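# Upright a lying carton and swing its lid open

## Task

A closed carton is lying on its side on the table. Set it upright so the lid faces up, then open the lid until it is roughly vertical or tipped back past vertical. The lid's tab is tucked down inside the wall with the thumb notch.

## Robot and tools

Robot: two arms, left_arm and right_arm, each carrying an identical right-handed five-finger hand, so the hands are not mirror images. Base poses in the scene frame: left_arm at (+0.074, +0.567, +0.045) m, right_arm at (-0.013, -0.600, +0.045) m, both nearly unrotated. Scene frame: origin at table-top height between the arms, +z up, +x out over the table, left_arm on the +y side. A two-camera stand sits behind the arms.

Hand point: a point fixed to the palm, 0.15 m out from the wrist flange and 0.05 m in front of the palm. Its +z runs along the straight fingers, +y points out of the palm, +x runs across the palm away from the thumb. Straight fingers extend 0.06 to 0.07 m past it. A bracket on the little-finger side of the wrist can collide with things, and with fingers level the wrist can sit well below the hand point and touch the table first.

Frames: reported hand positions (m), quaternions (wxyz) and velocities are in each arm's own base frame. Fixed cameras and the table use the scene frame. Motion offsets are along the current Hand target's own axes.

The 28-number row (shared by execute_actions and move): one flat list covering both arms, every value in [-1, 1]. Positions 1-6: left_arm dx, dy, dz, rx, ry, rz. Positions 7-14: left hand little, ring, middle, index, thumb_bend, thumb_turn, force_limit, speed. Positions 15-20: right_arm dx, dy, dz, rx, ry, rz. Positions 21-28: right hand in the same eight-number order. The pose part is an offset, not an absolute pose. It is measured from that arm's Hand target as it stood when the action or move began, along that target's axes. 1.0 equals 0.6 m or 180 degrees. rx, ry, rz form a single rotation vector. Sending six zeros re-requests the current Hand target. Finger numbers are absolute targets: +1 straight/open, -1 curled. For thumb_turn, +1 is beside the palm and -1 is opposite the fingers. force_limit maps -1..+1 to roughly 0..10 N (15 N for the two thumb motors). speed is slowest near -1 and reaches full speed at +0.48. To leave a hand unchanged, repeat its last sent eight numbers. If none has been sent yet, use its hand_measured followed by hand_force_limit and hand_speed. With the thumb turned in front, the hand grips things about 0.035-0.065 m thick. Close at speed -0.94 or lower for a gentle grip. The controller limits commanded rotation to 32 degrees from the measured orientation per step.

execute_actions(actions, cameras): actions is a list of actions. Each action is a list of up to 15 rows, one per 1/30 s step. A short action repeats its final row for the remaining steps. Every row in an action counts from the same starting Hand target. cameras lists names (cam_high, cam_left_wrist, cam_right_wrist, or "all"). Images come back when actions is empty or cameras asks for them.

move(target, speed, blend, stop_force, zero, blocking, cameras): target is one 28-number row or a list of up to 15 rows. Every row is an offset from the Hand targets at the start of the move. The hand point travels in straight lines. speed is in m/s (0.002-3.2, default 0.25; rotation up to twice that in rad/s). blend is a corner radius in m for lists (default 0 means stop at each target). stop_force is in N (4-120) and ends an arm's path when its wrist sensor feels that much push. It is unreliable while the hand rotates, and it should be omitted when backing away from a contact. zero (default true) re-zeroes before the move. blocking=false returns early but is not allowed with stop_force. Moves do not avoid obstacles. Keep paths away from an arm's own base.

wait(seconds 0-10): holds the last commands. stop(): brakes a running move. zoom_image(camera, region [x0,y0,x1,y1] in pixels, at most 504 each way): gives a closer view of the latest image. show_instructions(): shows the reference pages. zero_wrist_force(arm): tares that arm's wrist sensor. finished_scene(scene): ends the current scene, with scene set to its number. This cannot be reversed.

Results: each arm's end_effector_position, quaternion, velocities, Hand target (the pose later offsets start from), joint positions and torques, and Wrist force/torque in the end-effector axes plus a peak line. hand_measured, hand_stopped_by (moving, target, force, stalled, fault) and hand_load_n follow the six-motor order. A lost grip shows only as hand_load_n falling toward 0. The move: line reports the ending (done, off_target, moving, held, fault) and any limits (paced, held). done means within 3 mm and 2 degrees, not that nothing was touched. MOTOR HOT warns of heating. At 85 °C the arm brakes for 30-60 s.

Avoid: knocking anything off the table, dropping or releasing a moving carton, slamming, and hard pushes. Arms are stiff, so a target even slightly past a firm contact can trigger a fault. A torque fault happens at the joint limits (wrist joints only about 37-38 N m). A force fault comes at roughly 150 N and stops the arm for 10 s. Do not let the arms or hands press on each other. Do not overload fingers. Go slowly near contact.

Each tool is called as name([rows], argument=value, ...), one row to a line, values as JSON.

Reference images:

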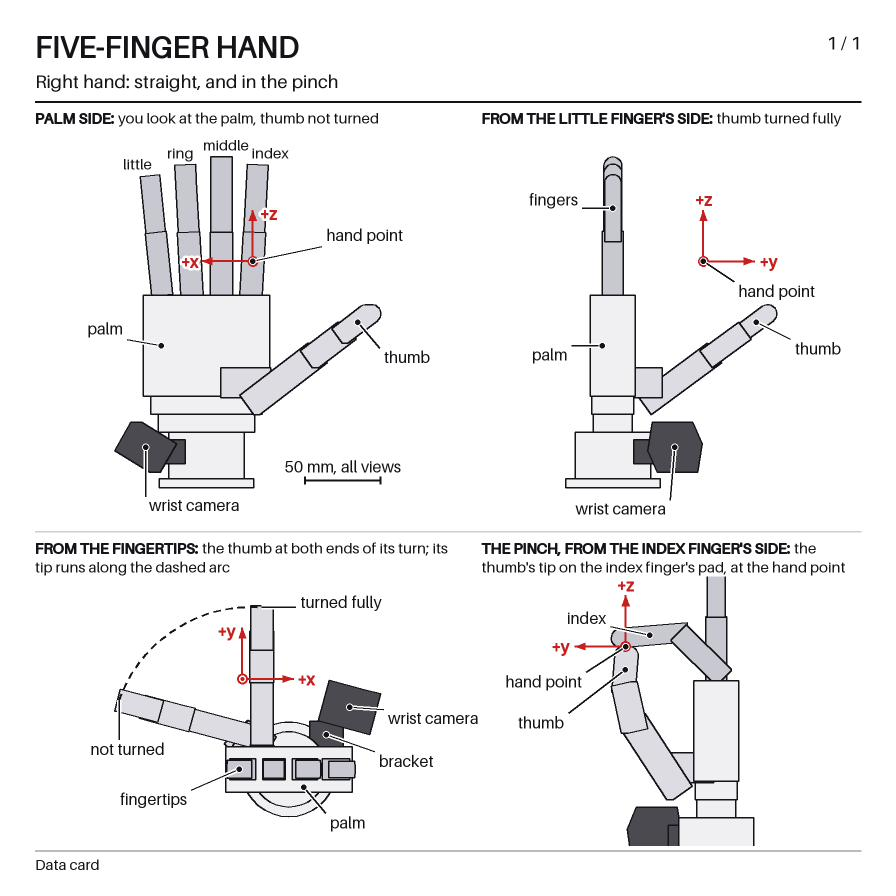

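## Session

execute_actions(actions=[])

zoom_image(camera="cam_high", region=[200, 150, 500, 350])

Scene clock: 0.00 s.
left_arm: end_effector_position=(-0.0432, +0.5478, +0.6575) hand_measured=(+1.000, +1.000, +1.000, +1.000, +1.000, +1.000) hand_load_n=(+0.0, +0.0, +0.0, +0.0, +0.0, +0.0) hand_stopped_by=(target, target, target, target, target, target) hand_force_limit=0.00 hand_speed=-0.80 end_effector_quat_wxyz=(-0.026, -0.636, +0.769, +0.057) | right_arm: end_effector_position=(+0.1486, -0.4434, +0.7373) hand_measured=(+1.000, +1.000, +1.000, +1.000, +1.000, +1.000) hand_load_n=(+0.0, +0.0, +0.0, +0.0, +0.0, +0.0) hand_stopped_by=(target, target, target, target, target, target) hand_force_limit=0.00 hand_speed=-0.80 end_effector_quat_wxyz=(+0.070, +0.706, +0.705, -0.032)
Joint positions: left_arm=[1.129 -1.533 1.319 1.784 1.445 -1.823] | right_arm=[-1.848 -1.683 1.29 1.84 1.481 -1.841]
Joint velocities: within noise
Joint torques (N m): no reading
Motor temperatures (°C): left_arm=[28 30 28 32 32 31] | right_arm=[34 38 30 35 37 27]
Wrist force (N): no reading
Wrist torque (N m): no reading
Wrist force, peak (N): no reading
Hand target: left_arm -0.0432, +0.5478, +0.6575; -0.026, -0.636, +0.769, +0.057 | right_arm +0.1486, -0.4434, +0.7373; +0.070, +0.706, +0.705, -0.032

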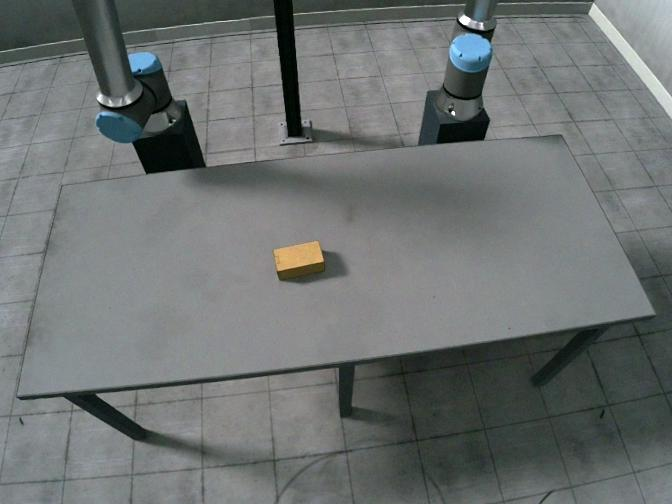

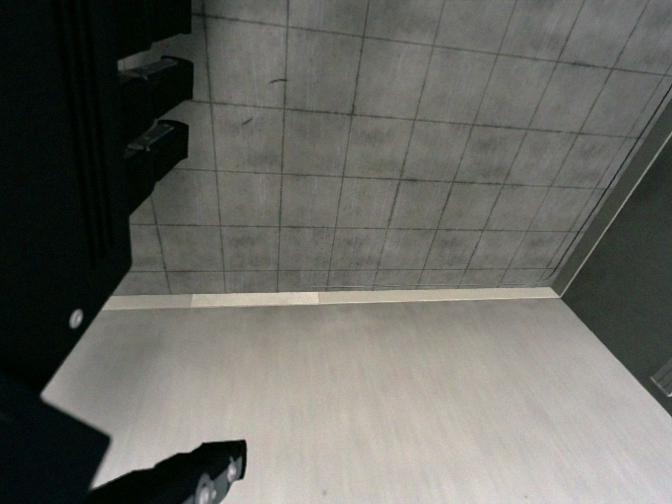

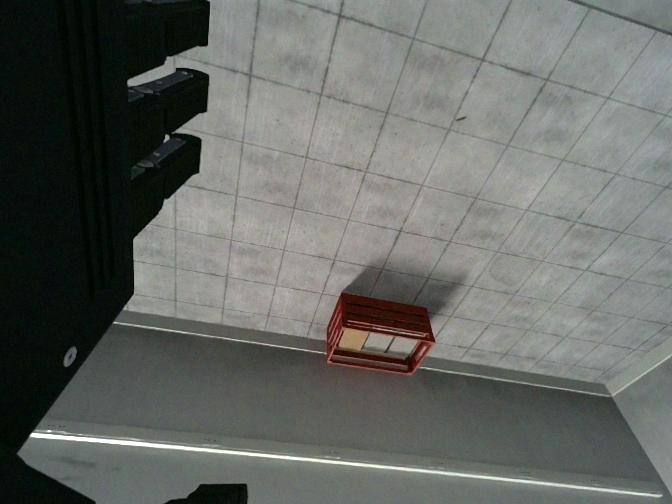

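Scaled by 1.680.

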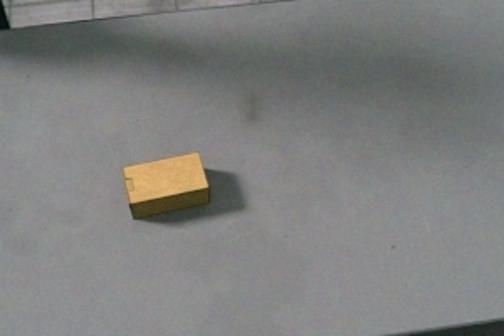

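zoom_image(camera="cam_high", region=[260, 225, 350, 292])

Scaled by 5.600.

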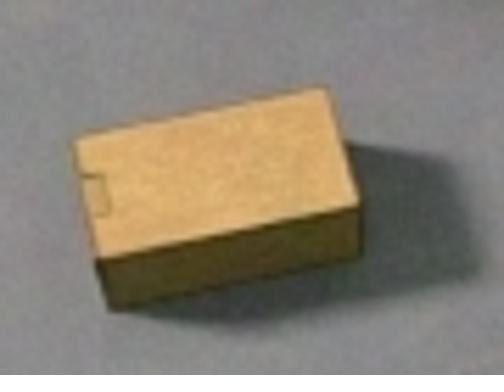

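move(target=[0,0,0,0,0,0,1,1,1,1,1,1,0,-0.8,0.675,0.579,0.018,0.048,0.0245,0.469,-1,-1,-1,1,1,-1,0,0.3], speed=0.6)

move(target=[0,0,0,0,0,0,1,1,1,1,1,1,0,-0.8,0.421,-0.59,0.728,0,0,0,-1,-1,-1,1,1,-1,0,0.3], speed=0.4, cameras=["cam_high","cam_right_wrist"])

Scene clock: 53.57 s.
left_arm: end_effector_position=(-0.0432, +0.5478, +0.6575) hand_measured=(+1.000, +1.000, +1.000, +1.000, +1.000, +1.000) hand_load_n=(+0.0, +0.0, +0.5, +0.0, +0.0, +0.0) hand_stopped_by=(target, target, target, target, target, target) hand_force_limit=0.00 hand_speed=-0.80 end_effector_quat_wxyz=(-0.026, -0.636, +0.769, +0.057) | right_arm: end_effector_position=(+0.4981, -0.0433, +0.6871) hand_measured=(-1.000, -1.000, -1.000, +1.000, +1.000, -1.000) hand_load_n=(+0.0, +0.0, +0.0, +0.0, +0.0, -0.5) hand_stopped_by=(target, target, target, target, target, target) hand_force_limit=0.00 hand_speed=0.30 end_effector_quat_wxyz=(+0.000, +0.999, +0.046, -0.001) end_effector_velocity=(+0.000, +0.000, +0.000) end_effector_angular_velocity=(+0.000, -0.001, -0.005)
Joint positions: left_arm=[1.129 -1.533 1.319 1.784 1.445 -1.823] | right_arm=[-0.302 -1.462 1.17 1.864 1.571 1.176]
Joint velocities: left_arm=[within noise] | right_arm=[0.001 0 0 -0.001 0 0.006]
Joint torques (N m): left_arm=[1.14 -42.01 -37.82 4.44 -0.12 -1.19] | right_arm=[10.32 -35.53 -43.5 3.75 0.66 1.13]
Wrist force (N): left_arm=[-0.1 -0.3 0.0] | right_arm=[0.1 0.0 -0.1]
Wrist torque (N m): left_arm=[-0.03 0.02 -0.01] | right_arm=[0.00 0.10 -0.22]
Wrist force, peak (N): left_arm=[-0.7 -0.2 -0.2] | right_arm=[-2.0 -2.2 -0.4]
Hand target: left_arm -0.0432, +0.5478, +0.6575; -0.026, -0.636, +0.769, +0.057 | right_arm +0.4982, -0.0433, +0.6870; +0.000, +0.999, +0.046, -0.001
Off the commanded pose: left_arm 0.000 m, 0 deg | right_arm 0.000 m, 0 deg.
move: done

Scene clock: 55.67 s.
left_arm: end_effector_position=(-0.0432, +0.5478, +0.6575) hand_measured=(+1.000, +1.000, +1.000, +1.000, +1.000, +1.000) hand_load_n=(+0.0, +0.0, +0.0, +0.0, +0.0, +0.0) hand_stopped_by=(target, target, target, target, target, target) hand_force_limit=0.00 hand_speed=-0.80 end_effector_quat_wxyz=(-0.026, -0.636, +0.769, +0.057) | right_arm: end_effector_position=(+0.7164, +0.3328, +0.2503) hand_measured=(-1.000, -1.000, -1.000, +1.000, +1.000, -1.000) hand_load_n=(+0.0, +0.0, +0.0, +0.0, +0.0, +0.0) hand_stopped_by=(target, target, target, target, target, target) hand_force_limit=0.00 hand_speed=0.30 end_effector_quat_wxyz=(+0.000, +0.999, +0.046, +0.000)
Joint positions: left_arm=[1.129 -1.533 1.319 1.784 1.445 -1.823] | right_arm=[0.281 -0.886 1.13 1.328 1.57 1.759]
Joint torques (N m): left_arm=[2.25 -43.43 -37.77 4.53 0.11 -0.63] | right_arm=[6.64 -81.97 -39.3 8.41 2.23 1.55]
Wrist force (N): left_arm=[-0.5 -0.4 -0.1] | right_arm=[-0.4 0.5 0.1]
Wrist torque (N m): left_arm=[-0.05 0.07 -0.04] | right_arm=[0.07 0.11 -0.23]
Wrist force, peak (N): left_arm=[-0.2 -0.4 0.7] | right_arm=[-1.1 1.9 -2.1]
Hand target: left_arm -0.0432, +0.5478, +0.6575; -0.026, -0.636, +0.769, +0.057 | right_arm +0.7164, +0.3329, +0.2502; +0.000, +0.999, +0.046, -0.001
Off the commanded pose: left_arm 0.000 m, 0 deg | right_arm 0.000 m, 0 deg.
move: done
Images, in order (width x height): cam_high 672x504, cam_right_wrist 672x504.

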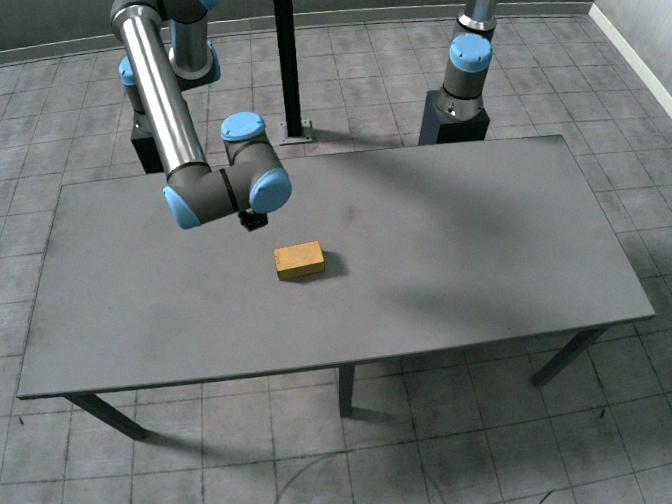

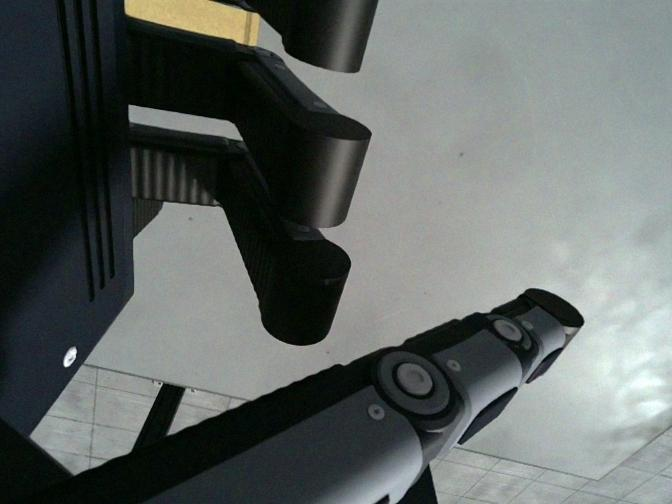

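move(target=[0.253,-0.889,-0.019,-0.0185,0.148,-0.44,1,1,1,1,1,1,0,-0.8,0,0,0,0,0,0,-1,-1,-1,1,1,-1,0,0.3], speed=0.6)

Scene clock: 86.60 s.
left_arm: end_effector_position=(+0.4494, +0.2997, +0.5994) hand_measured=(+1.000, +1.000, +1.000, +1.000, +1.000, +1.000) hand_load_n=(+0.0, +0.0, +0.0, +0.0, +0.0, +0.0) hand_stopped_by=(target, target, target, target, target, target) hand_force_limit=0.00 hand_speed=-0.80 end_effector_quat_wxyz=(+0.164, +0.971, -0.165, +0.056) end_effector_velocity=(+0.000, +0.000, +0.000) end_effector_angular_velocity=(+0.000, +0.002, +0.005) | right_arm: end_effector_position=(+0.7164, +0.3329, +0.2502) hand_measured=(-1.000, -1.000, -1.000, +1.000, +1.000, -1.000) hand_load_n=(+0.0, +0.0, +0.0, +0.0, +0.0, -0.5) hand_stopped_by=(target, target, target, target, target, target) hand_force_limit=0.00 hand_speed=0.30 end_effector_quat_wxyz=(+0.000, +0.999, +0.046, -0.001)
Joint positions: left_arm=[0.459 -1.278 1.177 1.778 1.902 -3.899] | right_arm=[0.281 -0.886 1.13 1.328 1.57 1.759]
Joint velocities: left_arm=[0 0 0 0 0 -0.005] | right_arm=[within noise]
Joint torques (N m): left_arm=[-6.36 -68.17 -26.22 5.96 1.71 -2.22] | right_arm=[9.53 -80.47 -47.61 9.27 -1.83 1.04]
Wrist force (N): left_arm=[-0.2 -0.1 -0.3] | right_arm=[-0.6 0.5 0.0]
Wrist torque (N m): left_arm=[0.00 0.01 0.08] | right_arm=[0.07 0.14 -0.24]
Wrist force, peak (N): left_arm=[-0.5 2.0 0.4] | right_arm=[-0.7 0.5 0.3]
Hand target: left_arm +0.4495, +0.2996, +0.5993; +0.164, +0.971, -0.165, +0.056 | right_arm +0.7164, +0.3329, +0.2502; +0.000, +0.999, +0.046, -0.001
Off the commanded pose: left_arm 0.000 m, 0 deg | right_arm 0.000 m, 0 deg.
move: done

move(target=[0.479,0.928,0.776,-0.0185,0.148,-0.44,1,1,1,1,1,1,0,-0.8,0,0,0,0,0,0,-1,-1,-1,1,1,-1,0,0.3], speed=0.5, cameras=["all"])

Scene clock: 96.60 s.
left_arm: end_effector_position=(+0.5572, -0.4398, +0.3753) hand_measured=(+1.000, +1.000, +1.000, +1.000, +1.000, +1.000) hand_load_n=(+0.0, +0.0, +0.0, +0.0, +0.0, +0.0) hand_stopped_by=(target, target, target, target, target, target) hand_force_limit=0.00 hand_speed=-0.80 end_effector_quat_wxyz=(+0.240, +0.906, +0.327, +0.119) | right_arm: end_effector_position=(+0.7164, +0.3329, +0.2502) hand_measured=(-1.000, -1.000, -1.000, +1.000, +1.000, -1.000) hand_load_n=(+0.0, +0.0, +0.0, +0.0, +0.0, +0.0) hand_stopped_by=(target, target, target, target, target, target) hand_force_limit=0.00 hand_speed=0.30 end_effector_quat_wxyz=(+0.000, +0.999, +0.046, -0.001)
Joint positions: left_arm=[-0.898 -1.482 1.756 0.758 1.501 -6.284] | right_arm=[0.281 -0.886 1.13 1.328 1.57 1.759]
Joint torques (N m): left_arm=[-6.26 -35.19 -27.98 0.63 0.46 -1.33] | right_arm=[11.24 -81.68 -47.96 9.55 -1.92 1.32]
Wrist force (N): left_arm=[-0.2 -1.2 0.6] | right_arm=[-0.7 0.3 0.3]
Wrist torque (N m): left_arm=[-0.17 -0.01 0.05] | right_arm=[0.04 0.15 -0.25]
Wrist force, peak (N): left_arm=[-2.3 0.7 2.5] | right_arm=[-0.6 0.7 0.3]
Hand target: left_arm +0.5563, -0.4405, +0.3751; +0.218, +0.812, +0.524, +0.140 | right_arm +0.7164, +0.3329, +0.2502; +0.000, +0.999, +0.046, -0.001
Off the commanded pose: left_arm 0.001 m, 25 deg | right_arm 0.000 m, 0 deg.
joint sent to its limit (left arm) — joint 6 (wrist 3), lower limit. The joint targets are off in orientation, not in position.
move: off_target (left_arm)

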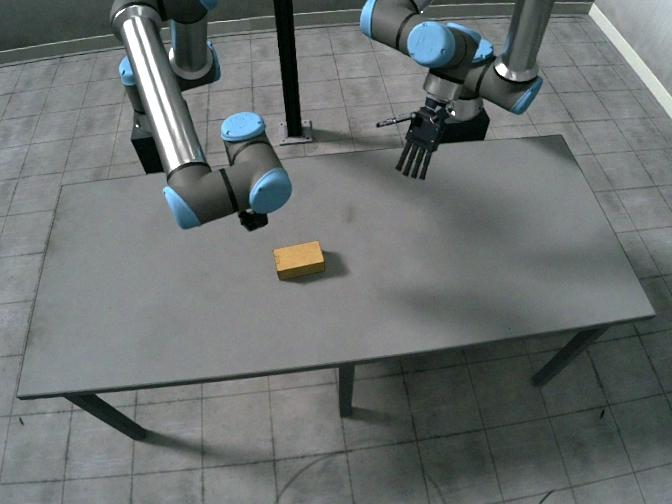

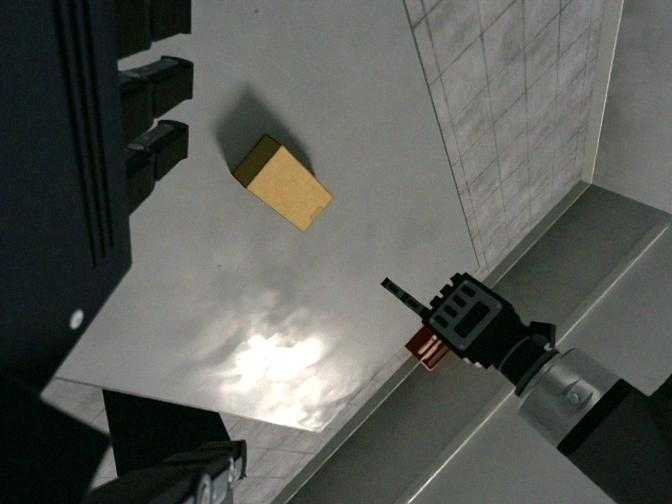

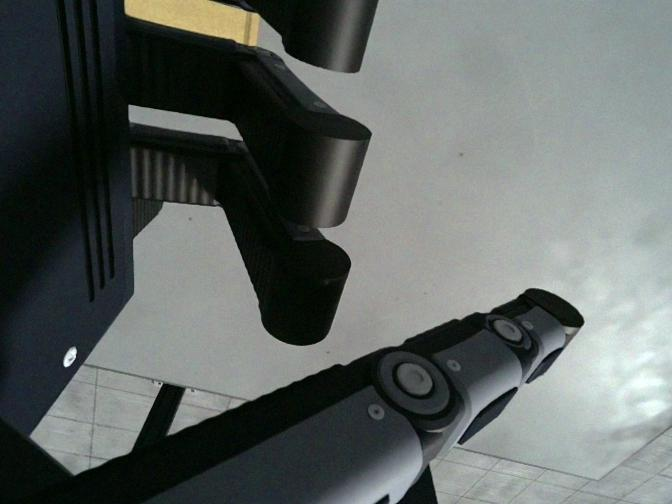

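move(target=[0,0,0,0.0055,-0.044,0.132,1,1,1,1,1,1,0,-0.8,0,0.0,0.23,0,0,0,-1,-1,-1,1,1,-1,0,0.3], speed=0.3, cameras=["all"])

zoom_image(camera="cam_left_wrist", region=[200, 100, 500, 325])

Scene clock: 113.17 s.
left_arm: end_effector_position=(+0.5568, -0.4402, +0.3751) hand_measured=(+1.000, +1.000, +1.000, +1.000, +1.000, +1.000) hand_load_n=(+0.0, +0.0, +0.0, +0.0, +0.0, +0.0) hand_stopped_by=(target, target, target, target, target, target) hand_force_limit=0.00 hand_speed=-0.80 end_effector_quat_wxyz=(+0.213, +0.913, +0.326, +0.121) | right_arm: end_effector_position=(+0.7162, +0.3329, +0.1123) hand_measured=(-1.000, -1.000, -1.000, +1.000, +1.000, -1.000) hand_load_n=(+0.0, +0.0, +0.0, +0.0, +0.0, +0.0) hand_stopped_by=(target, target, target, target, target, target) hand_force_limit=0.00 hand_speed=0.30 end_effector_quat_wxyz=(+0.000, +0.999, +0.046, -0.001)
Joint positions: left_arm=[-0.908 -1.465 1.729 0.819 1.479 -6.284] | right_arm=[0.281 -0.805 1.244 1.133 1.57 1.759]
Joint torques (N m): left_arm=[10.95 -63.32 -28.34 1.11 1.67 -2.04] | right_arm=[7.95 -94.68 -34.58 4.53 -1.07 1.18]
Wrist force (N): left_arm=[0.0 -0.7 0.0] | right_arm=[-0.5 0.1 0.1]
Wrist torque (N m): left_arm=[-0.07 -0.02 0.09] | right_arm=[0.08 0.08 -0.25]
Wrist force, peak (N): left_arm=[-0.2 -1.3 0.3] | right_arm=[-0.1 0.0 -3.1]
Hand target: left_arm +0.5563, -0.4405, +0.3751; +0.213, +0.911, +0.331, +0.121 | right_arm +0.7163, +0.3329, +0.1122; +0.000, +0.999, +0.046, -0.001
Off the commanded pose: left_arm 0.001 m, 1 deg | right_arm 0.000 m, 0 deg.
joint sent to its limit (left arm) — joint 6 (wrist 3), lower limit. The joint targets still meet the commanded pose.
move: done

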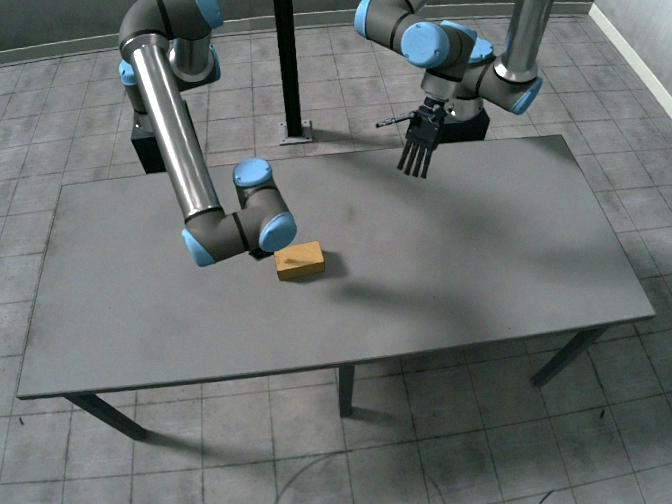

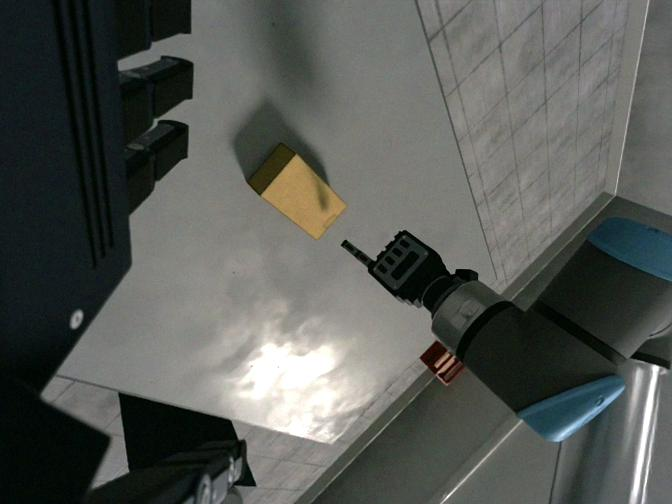

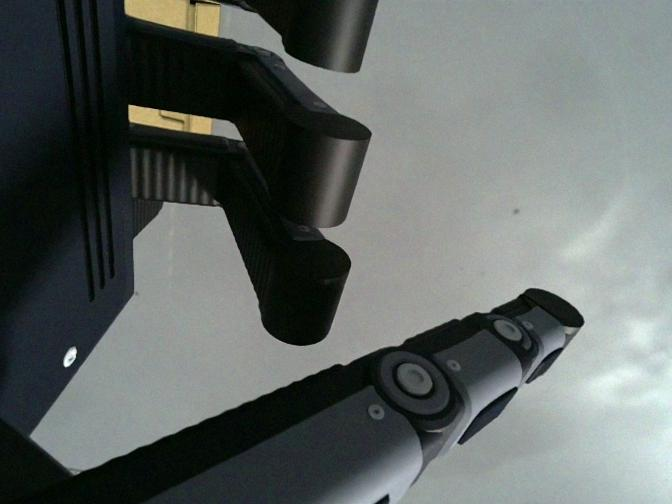

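Scaled by 1.680.

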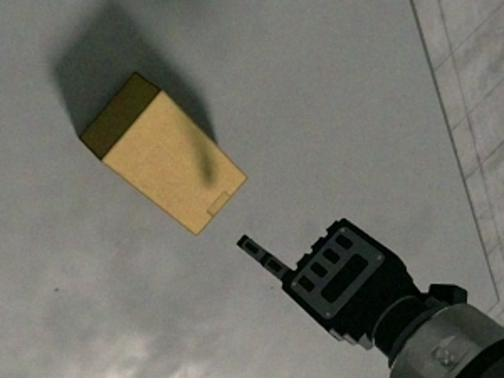

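move(target=[0,0,0,0,0,0,1,1,1,1,1,1,0,-0.8,0.0233,-0.037,0.03,0,0,0,-1,-1,-1,1,1,-1,0,0.3], speed=0.2, cameras=["cam_high","cam_left_wrist"])

zoom_image(camera="cam_left_wrist", region=[240, 130, 420, 265])

Scene clock: 134.37 s.
left_arm: end_effector_position=(+0.5568, -0.4401, +0.3751) hand_measured=(+1.000, +1.000, +1.000, +1.000, +1.000, +1.000) hand_load_n=(+0.0, +0.0, +0.0, +0.0, +0.0, +0.0) hand_stopped_by=(target, target, target, target, target, target) hand_force_limit=0.00 hand_speed=-0.80 end_effector_quat_wxyz=(+0.213, +0.913, +0.326, +0.121) | right_arm: end_effector_position=(+0.7281, +0.3565, +0.0942) hand_measured=(-1.000, -1.000, -1.000, +1.000, +1.000, -1.000) hand_load_n=(+0.0, +0.0, +0.0, +0.0, +0.0, +0.0) hand_stopped_by=(target, target, target, target, target, target) hand_force_limit=0.00 hand_speed=0.30 end_effector_quat_wxyz=(+0.000, +0.999, +0.046, -0.001) end_effector_velocity=(-0.002, -0.002, +0.002) end_effector_angular_velocity=(+0.000, +0.001, +0.001)
Joint positions: left_arm=[-0.908 -1.465 1.729 0.819 1.479 -6.284] | right_arm=[0.304 -0.756 1.19 1.138 1.57 1.782]
Joint velocities: left_arm=[within noise] | right_arm=[-0.002 -0.005 0.006 -0.001 0 -0.003]
Joint torques (N m): left_arm=[12.58 -62.14 -27.13 -0.14 1.98 -2.27] | right_arm=[-7.09 -120.24 -25.37 7.16 -0.48 -1.44]
Wrist force (N): left_arm=[-0.3 -0.7 0.5] | right_arm=[-0.2 0.2 -0.2]
Wrist torque (N m): left_arm=[-0.10 0.01 0.07] | right_arm=[0.07 0.09 -0.22]
Wrist force, peak (N): left_arm=[-0.5 -0.9 0.9] | right_arm=[-0.6 0.7 -0.9]
Hand target: left_arm +0.5563, -0.4405, +0.3751; +0.213, +0.911, +0.331, +0.121 | right_arm +0.7281, +0.3564, +0.0942; +0.000, +0.999, +0.046, -0.001
Off the commanded pose: left_arm 0.001 m, 1 deg | right_arm 0.000 m, 0 deg.
joint sent to its limit (left arm) — joint 6 (wrist 3), lower limit. The joint targets still meet the commanded pose.
move: done
Images, in order (width x height): cam_high 672x504, cam_left_wrist 672x504.

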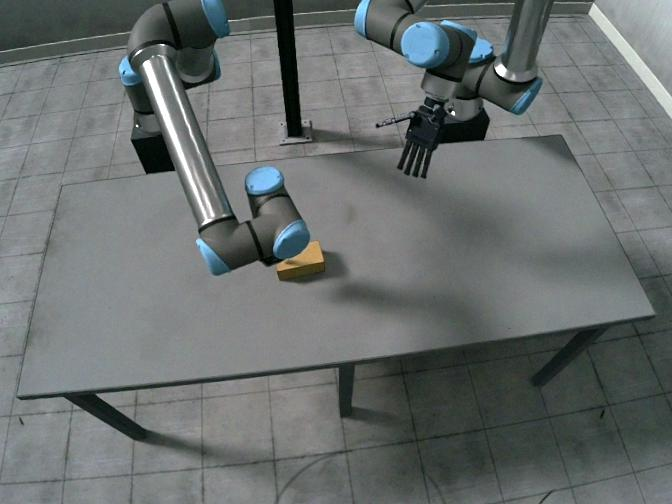

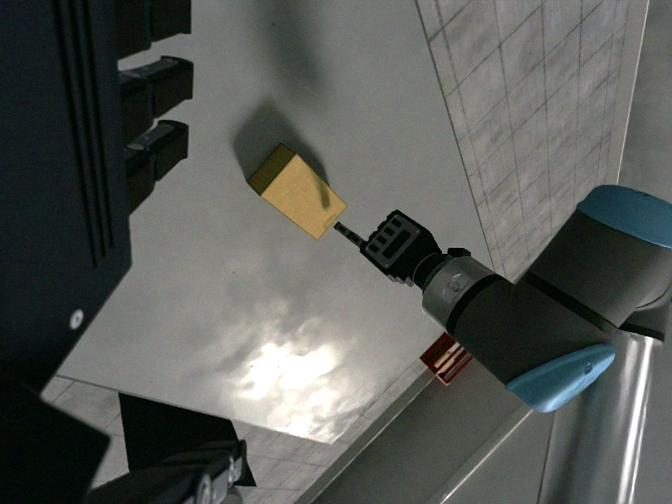

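Scaled by 2.800.

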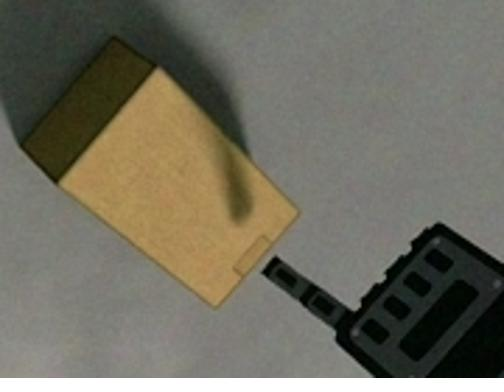

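move(target=[0,0,0,0,0,0,1,1,1,1,1,1,0,-0.8,-0.004,-0.015,0,0,0,0,-1,-1,-1,1,1,-1,0,0.3], speed=0.2)

move(target=[0,0,0,0,0,0,1,1,1,1,1,1,0,-0.8,0,0,0.06,0,0,0,-1,-1,-1,1,1,-1,0,0.3], speed=0.015, stop_force=6, cameras=["cam_left_wrist"])

zoom_image(camera="cam_left_wrist", region=[240, 130, 420, 265])

Scene clock: 146.23 s.
left_arm: end_effector_position=(+0.5568, -0.4401, +0.3751) hand_measured=(+1.000, +1.000, +1.000, +1.000, +1.000, +1.000) hand_load_n=(+0.0, +0.0, +0.0, +0.0, +0.0, +0.0) hand_stopped_by=(target, target, target, target, target, target) hand_force_limit=0.00 hand_speed=-0.80 end_effector_quat_wxyz=(+0.213, +0.913, +0.326, +0.121) | right_arm: end_effector_position=(+0.7249, +0.3652, +0.0943) hand_measured=(-1.000, -1.000, -1.000, +1.000, +1.000, -1.000) hand_load_n=(+0.0, +0.0, +0.0, +0.0, +0.0, +0.0) hand_stopped_by=(target, target, target, target, target, target) hand_force_limit=0.00 hand_speed=0.30 end_effector_quat_wxyz=(+0.000, +0.999, +0.046, -0.001)
Joint positions: left_arm=[-0.908 -1.465 1.729 0.819 1.479 -6.284] | right_arm=[0.315 -0.754 1.185 1.14 1.57 1.793]
Joint torques (N m): left_arm=[12.24 -65.98 -27.72 0.59 1.53 -2.16] | right_arm=[-6.97 -88.66 -40.47 9.02 1.88 -1.5]
Wrist force (N): left_arm=[-0.2 -0.5 0.0] | right_arm=[-0.2 0.1 -0.3]
Wrist torque (N m): left_arm=[-0.06 0.02 0.08] | right_arm=[0.06 0.09 -0.23]
Wrist force, peak (N): left_arm=[-0.1 -1.1 0.3] | right_arm=[-0.5 -0.4 -0.2]
Hand target: left_arm +0.5563, -0.4405, +0.3751; +0.213, +0.911, +0.331, +0.121 | right_arm +0.7249, +0.3651, +0.0943; +0.000, +0.999, +0.046, -0.001
Off the commanded pose: left_arm 0.001 m, 1 deg | right_arm 0.000 m, 0 deg.
joint sent to its limit (left arm) — joint 6 (wrist 3), lower limit. The joint targets still meet the commanded pose.
move: done

Scene clock: 148.77 s.
left_arm: end_effector_position=(+0.5568, -0.4401, +0.3751) hand_measured=(+1.000, +1.000, +1.000, +1.000, +1.000, +1.000) hand_load_n=(+0.0, +0.0, +0.0, +0.0, +0.0, +0.0) hand_stopped_by=(target, target, target, target, target, target) hand_force_limit=0.00 hand_speed=-0.80 end_effector_quat_wxyz=(+0.213, +0.913, +0.326, +0.121) | right_arm: end_effector_position=(+0.7249, +0.3651, +0.0735) hand_measured=(-1.000, -1.000, -1.000, +1.000, +1.000, -1.000) hand_load_n=(+0.0, +0.0, +0.0, -0.5, +0.0, +0.0) hand_stopped_by=(target, target, target, target, target, target) hand_force_limit=0.00 hand_speed=0.30 end_effector_quat_wxyz=(+0.000, +0.999, +0.046, -0.001)
Joint positions: left_arm=[-0.908 -1.465 1.729 0.819 1.479 -6.284] | right_arm=[0.315 -0.739 1.196 1.114 1.57 1.793]
Joint torques (N m): left_arm=[13.71 -64.82 -27.42 0.54 1.34 -2.62] | right_arm=[-7.04 -117.29 -42.44 8.52 0.08 -0.55]
Wrist force (N): left_arm=[-0.4 -0.5 0.4] | right_arm=[-0.7 0.0 -4.8]
Wrist torque (N m): left_arm=[-0.08 0.03 0.07] | right_arm=[0.33 0.06 -0.26]
Wrist force, peak (N): left_arm=[0.1 -0.7 0.7] | right_arm=[-0.4 0.8 -8.2]
Hand target: left_arm +0.5563, -0.4405, +0.3751; +0.213, +0.911, +0.331, +0.121 | right_arm +0.7249, +0.3651, +0.0735; +0.000, +0.999, +0.046, -0.001 (not the last commanded pose)
Off the commanded pose: left_arm 0.001 m, 1 deg | right_arm 0.015 m, 0 deg.
joint sent to its limit (left arm) — joint 6 (wrist 3), lower limit. The joint targets still meet the commanded pose.
move: contact (right_arm)
Images, in order (width x height): cam_left_wrist 672x504.

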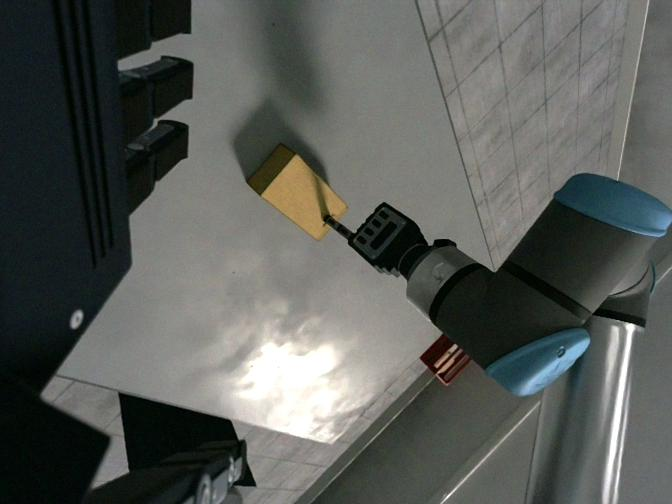

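Scaled by 2.800.

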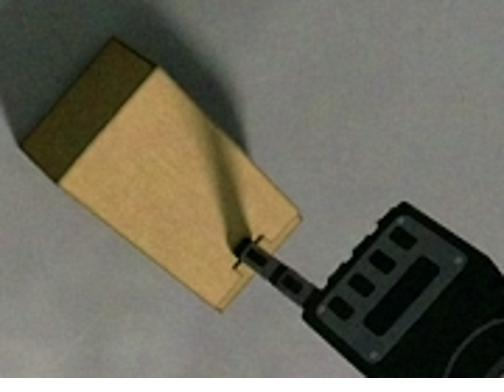

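move(target=[0,0,0,0,0,0,1,1,1,1,1,1,0,-0.8,0,0.05,0.012,0,0,0,-1,-1,-1,1,1,-1,0,0.3], speed=0.03, cameras=["cam_left_wrist","cam_high"])

zoom_image(camera="cam_left_wrist", region=[240, 130, 420, 265])

Scene clock: 157.80 s.
left_arm: end_effector_position=(+0.5568, -0.4401, +0.3751) hand_measured=(+1.000, +1.000, +1.000, +1.000, +1.000, +1.000) hand_load_n=(+0.0, +0.0, +0.0, +0.0, +0.0, +0.0) hand_stopped_by=(target, target, target, target, target, target) hand_force_limit=0.00 hand_speed=-0.80 end_effector_quat_wxyz=(+0.213, +0.913, +0.326, +0.121) | right_arm: end_effector_position=(+0.7276, +0.3351, +0.0662) hand_measured=(-1.000, -1.000, -1.000, +1.000, +1.000, -1.000) hand_load_n=(+0.0, +0.5, +0.0, -3.5, +0.0, +0.0) hand_stopped_by=(target, target, target, target, target, target) hand_force_limit=0.00 hand_speed=0.30 end_effector_quat_wxyz=(+0.000, +0.999, +0.046, -0.001)
Joint positions: left_arm=[-0.908 -1.465 1.729 0.819 1.479 -6.284] | right_arm=[0.28 -0.752 1.236 1.088 1.57 1.758]
Joint torques (N m): left_arm=[9.82 -61.77 -28.73 0.69 1.37 -2.55] | right_arm=[14.96 -82.95 -38.41 3.17 0.38 1.54]
Wrist force (N): left_arm=[-0.2 -0.7 -0.2] | right_arm=[-0.8 4.5 -19.2]
Wrist torque (N m): left_arm=[-0.08 0.02 0.07] | right_arm=[1.07 0.05 -0.09]
Wrist force, peak (N): left_arm=[-0.5 -1.0 0.7] | right_arm=[13.7 -4.5 -51.6]
Hand target: left_arm +0.5563, -0.4405, +0.3751; +0.213, +0.911, +0.331, +0.121 | right_arm +0.7276, +0.3352, +0.0663; +0.000, +0.999, +0.046, -0.001
Off the commanded pose: left_arm 0.001 m, 1 deg | right_arm 0.000 m, 0 deg.
joint sent to its limit (left arm) — joint 6 (wrist 3), lower limit. The joint targets still meet the commanded pose.
move: done
Images, in order (width x height): cam_high 672x504, cam_left_wrist 672x504.

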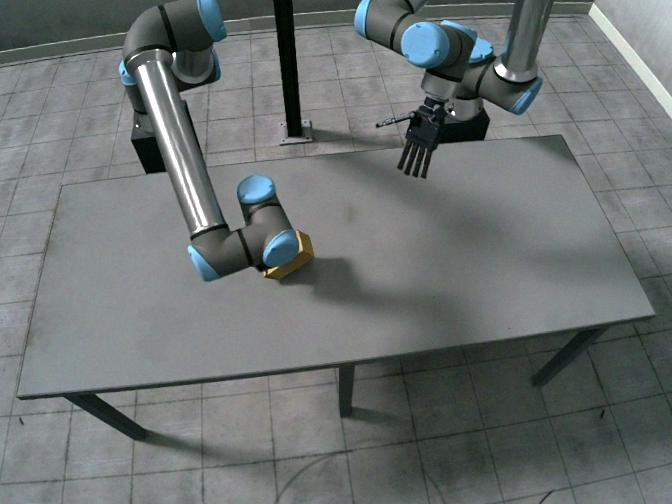

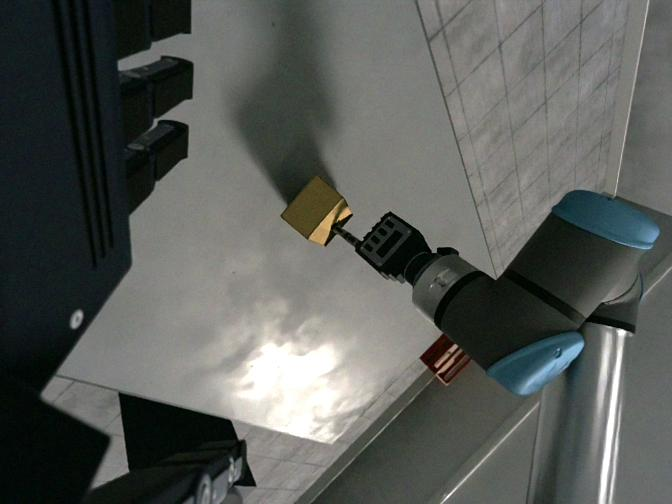

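Scaled by 2.800.

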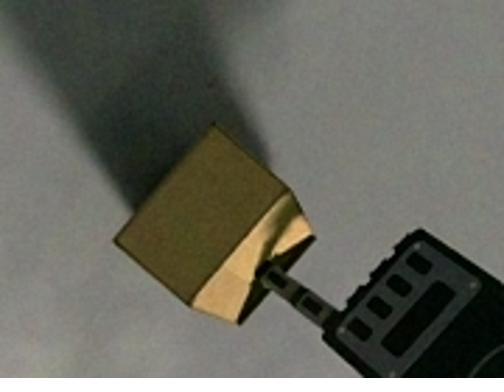

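move(target=[0,0,0,0,0,0,1,1,1,1,1,1,0,-0.8,0,-0.03,-0.012,0,0,0,-1,-1,-1,1,1,-1,0,0.3], speed=0.03, cameras=["cam_left_wrist","cam_high"])

zoom_image(camera="cam_left_wrist", region=[240, 130, 420, 265])

Scene clock: 168.97 s.
left_arm: end_effector_position=(+0.5568, -0.4401, +0.3751) hand_measured=(+1.000, +1.000, +1.000, +1.000, +1.000, +1.000) hand_load_n=(+0.0, +0.0, +0.0, +0.0, +0.0, +0.0) hand_stopped_by=(target, target, target, target, target, target) hand_force_limit=0.00 hand_speed=-0.80 end_effector_quat_wxyz=(+0.213, +0.913, +0.326, +0.121) | right_arm: end_effector_position=(+0.7260, +0.3533, +0.0735) hand_measured=(-1.000, -1.000, -1.000, +1.000, +1.000, -1.000) hand_load_n=(+0.0, +0.5, +0.0, +0.0, -0.5, +0.0) hand_stopped_by=(target, target, target, target, target, target) hand_force_limit=0.00 hand_speed=0.30 end_effector_quat_wxyz=(+0.000, +0.999, +0.046, -0.001)
Joint positions: left_arm=[-0.908 -1.465 1.729 0.819 1.479 -6.284] | right_arm=[0.301 -0.746 1.211 1.107 1.57 1.779]
Joint torques (N m): left_arm=[13.39 -64.14 -27.51 0.79 0.85 -2.4] | right_arm=[-9.61 -100.39 -23.12 3.11 -0.06 -1.64]
Wrist force (N): left_arm=[0.1 -0.7 0.1] | right_arm=[-0.6 0.6 0.0]
Wrist torque (N m): left_arm=[-0.08 -0.04 0.10] | right_arm=[0.13 0.15 -0.24]
Wrist force, peak (N): left_arm=[-0.1 -1.0 0.5] | right_arm=[-4.4 4.4 -18.9]
Hand target: left_arm +0.5563, -0.4405, +0.3751; +0.213, +0.911, +0.331, +0.121 | right_arm +0.7260, +0.3531, +0.0735; +0.000, +0.999, +0.046, -0.001
Off the commanded pose: left_arm 0.001 m, 1 deg | right_arm 0.000 m, 0 deg.
joint sent to its limit (left arm) — joint 6 (wrist 3), lower limit. The joint targets still meet the commanded pose.
move: done
Images, in order (width x height): cam_high 672x504, cam_left_wrist 672x504.

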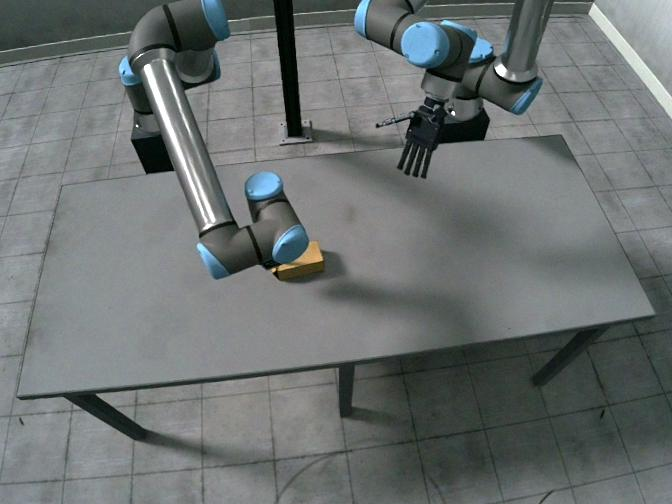

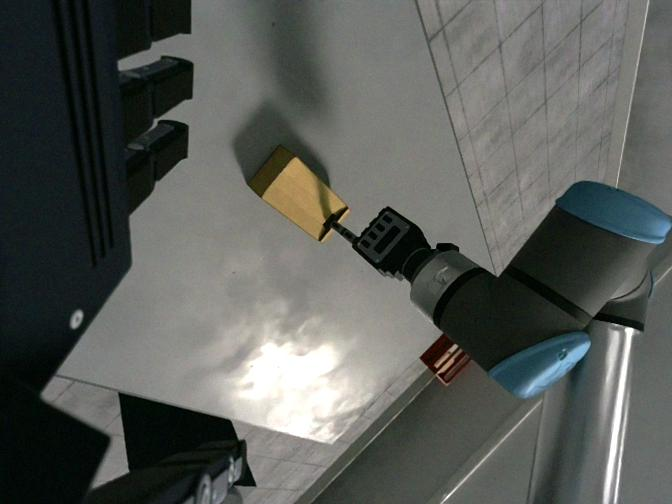

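Scaled by 2.800.

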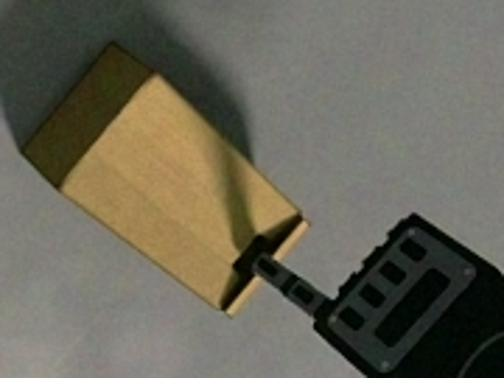

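move(target=[0,0,0,0,0,0,1,1,1,1,1,1,0,-0.8,0,0.03,0.0,0,0,0,-1,-1,-1,1,1,-1,0,0.3], speed=0.03, stop_force=6, cameras=["cam_left_wrist"])

zoom_image(camera="cam_left_wrist", region=[240, 130, 420, 265])

Scene clock: 176.77 s.
left_arm: end_effector_position=(+0.5568, -0.4401, +0.3751) hand_measured=(+1.000, +1.000, +1.000, +1.000, +1.000, +1.000) hand_load_n=(+0.0, +0.0, +0.0, +0.0, +0.0, +0.0) hand_stopped_by=(target, target, target, target, target, target) hand_force_limit=0.00 hand_speed=-0.80 end_effector_quat_wxyz=(+0.213, +0.913, +0.326, +0.121) | right_arm: end_effector_position=(+0.7276, +0.3352, +0.0735) hand_measured=(-1.000, -1.000, -1.000, +1.000, +1.000, -1.000) hand_load_n=(+0.0, +0.0, +0.0, +0.0, +0.0, +0.0) hand_stopped_by=(target, target, target, target, target, target) hand_force_limit=0.00 hand_speed=0.30 end_effector_quat_wxyz=(+0.000, +0.999, +0.046, -0.001)
Joint positions: left_arm=[-0.908 -1.465 1.729 0.819 1.479 -6.284] | right_arm=[0.28 -0.758 1.232 1.097 1.57 1.758]
Joint torques (N m): left_arm=[12.9 -63.21 -27.37 0.61 0.99 -2.4] | right_arm=[10.61 -85.22 -44 8.29 1.67 1.79]
Wrist force (N): left_arm=[0.0 -0.7 -0.1] | right_arm=[-0.9 1.1 -0.4]
Wrist torque (N m): left_arm=[-0.07 -0.01 0.09] | right_arm=[0.24 0.20 -0.04]
Wrist force, peak (N): left_arm=[0.0 -1.1 0.3] | right_arm=[-1.0 1.1 0.0]
Hand target: left_arm +0.5563, -0.4405, +0.3751; +0.213, +0.911, +0.331, +0.121 | right_arm +0.7276, +0.3352, +0.0735; +0.000, +0.999, +0.046, -0.001
Off the commanded pose: left_arm 0.001 m, 1 deg | right_arm 0.000 m, 0 deg.
joint sent to its limit (left arm) — joint 6 (wrist 3), lower limit. The joint targets still meet the commanded pose.
move: done
Images, in order (width x height): cam_left_wrist 672x504.

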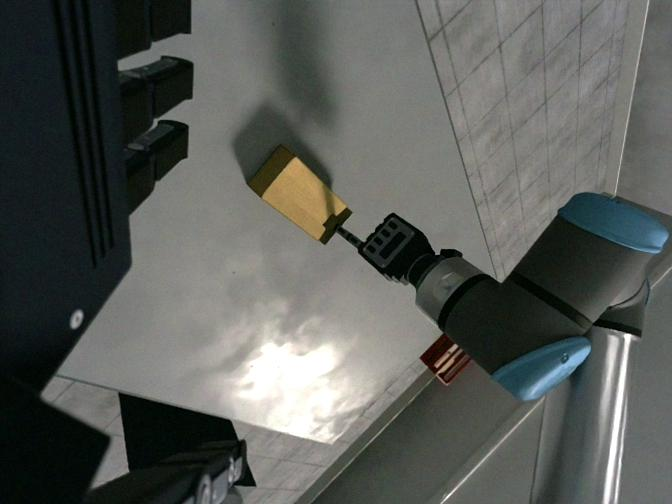

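Scaled by 2.800.

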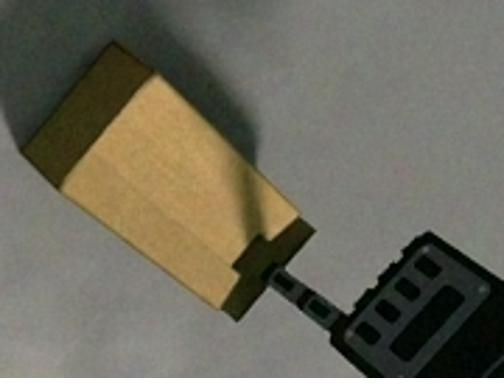

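Lid coming open. Keep pulling out and down.

move([
  [0,0,0,0,0,0,1,1,1,1,1,1,0,-0.8,0,0.06,0.0,0,0,0,-1,-1,-1,1,1,-1,0,0.3],
  [0,0,0,0,0,0,1,1,1,1,1,1,0,-0.8,0,0.11,0.04,0,0,0,-1,-1,-1,1,1,-1,0,0.3],
], speed=0.06, stop_force=5, cameras=["cam_left_wrist"])

zoom_image(camera="cam_left_wrist", region=[240, 130, 420, 265])

Scene clock: 185.07 s.
left_arm: end_effector_position=(+0.5568, -0.4401, +0.3751) hand_measured=(+1.000, +1.000, +1.000, +1.000, +1.000, +1.000) hand_load_n=(+0.0, +0.0, +0.0, +0.0, +0.0, +0.0) hand_stopped_by=(target, target, target, target, target, target) hand_force_limit=0.00 hand_speed=-0.80 end_effector_quat_wxyz=(+0.213, +0.913, +0.326, +0.121) | right_arm: end_effector_position=(+0.7337, +0.2695, +0.0494) hand_measured=(-1.000, -1.000, -1.000, +1.000, +1.000, -1.000) hand_load_n=(+0.0, +0.0, +0.0, +0.0, +0.0, +0.0) hand_stopped_by=(target, target, target, target, target, target) hand_force_limit=0.00 hand_speed=0.30 end_effector_quat_wxyz=(+0.000, +0.999, +0.046, -0.001)
Joint positions: left_arm=[-0.908 -1.465 1.729 0.819 1.479 -6.284] | right_arm=[0.201 -0.773 1.309 1.035 1.57 1.679]
Joint torques (N m): left_arm=[12.79 -63.12 -28.98 0.59 0.45 -2.6] | right_arm=[9.58 -116.87 -42.75 9.64 0.48 1.33]
Wrist force (N): left_arm=[-0.4 -0.6 0.4] | right_arm=[-0.5 0.9 0.0]
Wrist torque (N m): left_arm=[-0.08 0.04 0.07] | right_arm=[0.13 0.14 0.00]
Wrist force, peak (N): left_arm=[-0.6 -0.9 0.3] | right_arm=[-0.7 1.8 0.5]
Hand target: left_arm +0.5563, -0.4405, +0.3751; +0.213, +0.911, +0.331, +0.121 | right_arm +0.7337, +0.2695, +0.0494; +0.000, +0.999, +0.046, -0.001
Off the commanded pose: left_arm 0.001 m, 1 deg | right_arm 0.000 m, 0 deg.
joint sent to its limit (left arm) — joint 6 (wrist 3), lower limit. The joint targets still meet the commanded pose.
move: done
Images, in order (width x height): cam_left_wrist 672x504.

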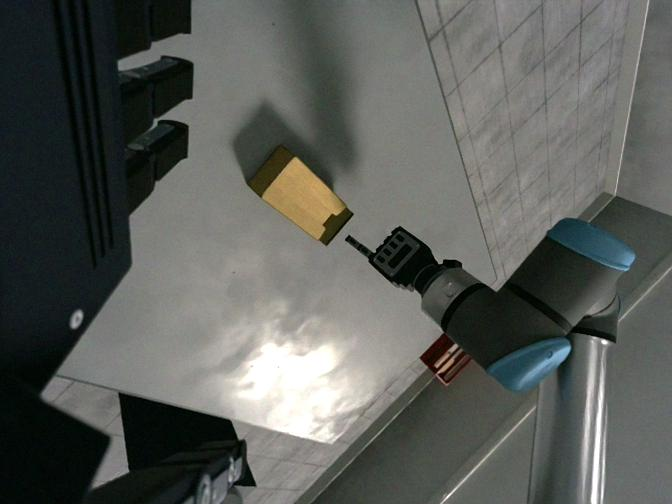

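Scaled by 2.800.

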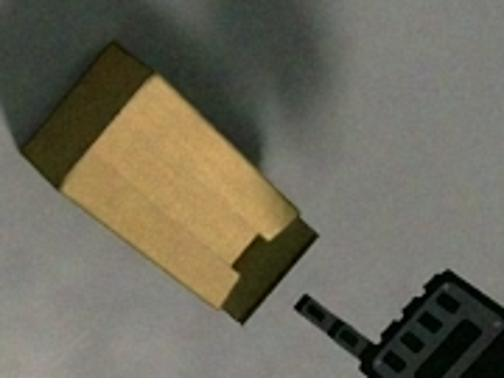

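move([
  [0,0,0,0,0,0,1,1,1,1,1,1,0,-0.8,0,0.0,-0.08,0,0,0,-1,-1,-1,1,1,-1,0,0.3],
  [0,0,0,0,0,0,1,1,1,1,1,1,0,-0.8,0,-0.13,-0.08,0,0,0,-1,-1,-1,1,1,-1,0,0.3],
  [0,0,0,0,0,0,1,1,1,1,1,1,0,-0.8,0,-0.13,-0.005,0,0,0,-1,-1,-1,1,1,-1,0,0.3],
], speed=[0.1,0.1,0.03], stop_force=4, cameras=["cam_left_wrist"])

zoom_image(camera="cam_left_wrist", region=[240, 130, 420, 265])

Scene clock: 203.40 s.
left_arm: end_effector_position=(+0.5568, -0.4401, +0.3751) hand_measured=(+1.000, +1.000, +1.000, +1.000, +1.000, +1.000) hand_load_n=(+0.0, +0.0, +0.0, +0.0, +0.0, +0.0) hand_stopped_by=(target, target, target, target, target, target) hand_force_limit=0.00 hand_speed=-0.80 end_effector_quat_wxyz=(+0.213, +0.913, +0.326, +0.121) | right_arm: end_effector_position=(+0.7265, +0.3472, +0.0548) hand_measured=(-1.000, -1.000, -1.000, +1.000, +1.000, -1.000) hand_load_n=(+0.0, +0.0, +0.0, +0.0, +0.0, +0.0) hand_stopped_by=(target, target, target, target, target, target) hand_force_limit=0.00 hand_speed=0.30 end_effector_quat_wxyz=(+0.000, +0.999, +0.046, -0.001)
Joint positions: left_arm=[-0.908 -1.465 1.729 0.819 1.479 -6.284] | right_arm=[0.294 -0.735 1.227 1.08 1.57 1.772]
Joint torques (N m): left_arm=[11.86 -62.57 -27.67 0.86 0.32 -2.36] | right_arm=[8.78 -115.17 -41.68 8.16 1.99 1.1]
Wrist force (N): left_arm=[-0.2 -0.7 0.1] | right_arm=[-1.3 1.1 -5.8]
Wrist torque (N m): left_arm=[-0.09 0.01 0.07] | right_arm=[0.54 0.18 -0.29]
Wrist force, peak (N): left_arm=[-0.1 -1.3 0.1] | right_arm=[-0.5 1.1 -19.5]
Hand target: left_arm +0.5563, -0.4405, +0.3751; +0.213, +0.911, +0.331, +0.121 | right_arm +0.7265, +0.3472, +0.0548; +0.000, +0.999, +0.046, -0.001 (not the last commanded pose)
Off the commanded pose: left_arm 0.001 m, 1 deg | right_arm 0.002 m, 0 deg.
joint sent to its limit (left arm) — joint 6 (wrist 3), lower limit. The joint targets still meet the commanded pose.
move: contact (right_arm); path passed 2 of 3 targets
Images, in order (width x height): cam_left_wrist 672x504.

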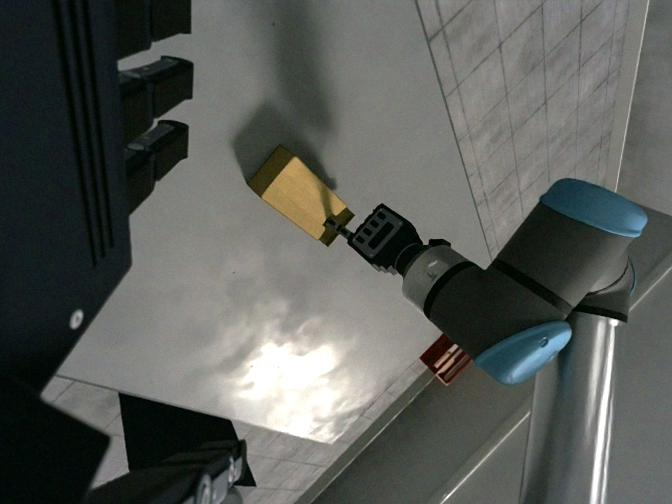

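Scaled by 2.800.

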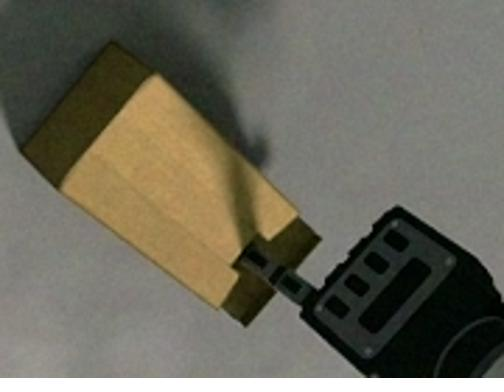

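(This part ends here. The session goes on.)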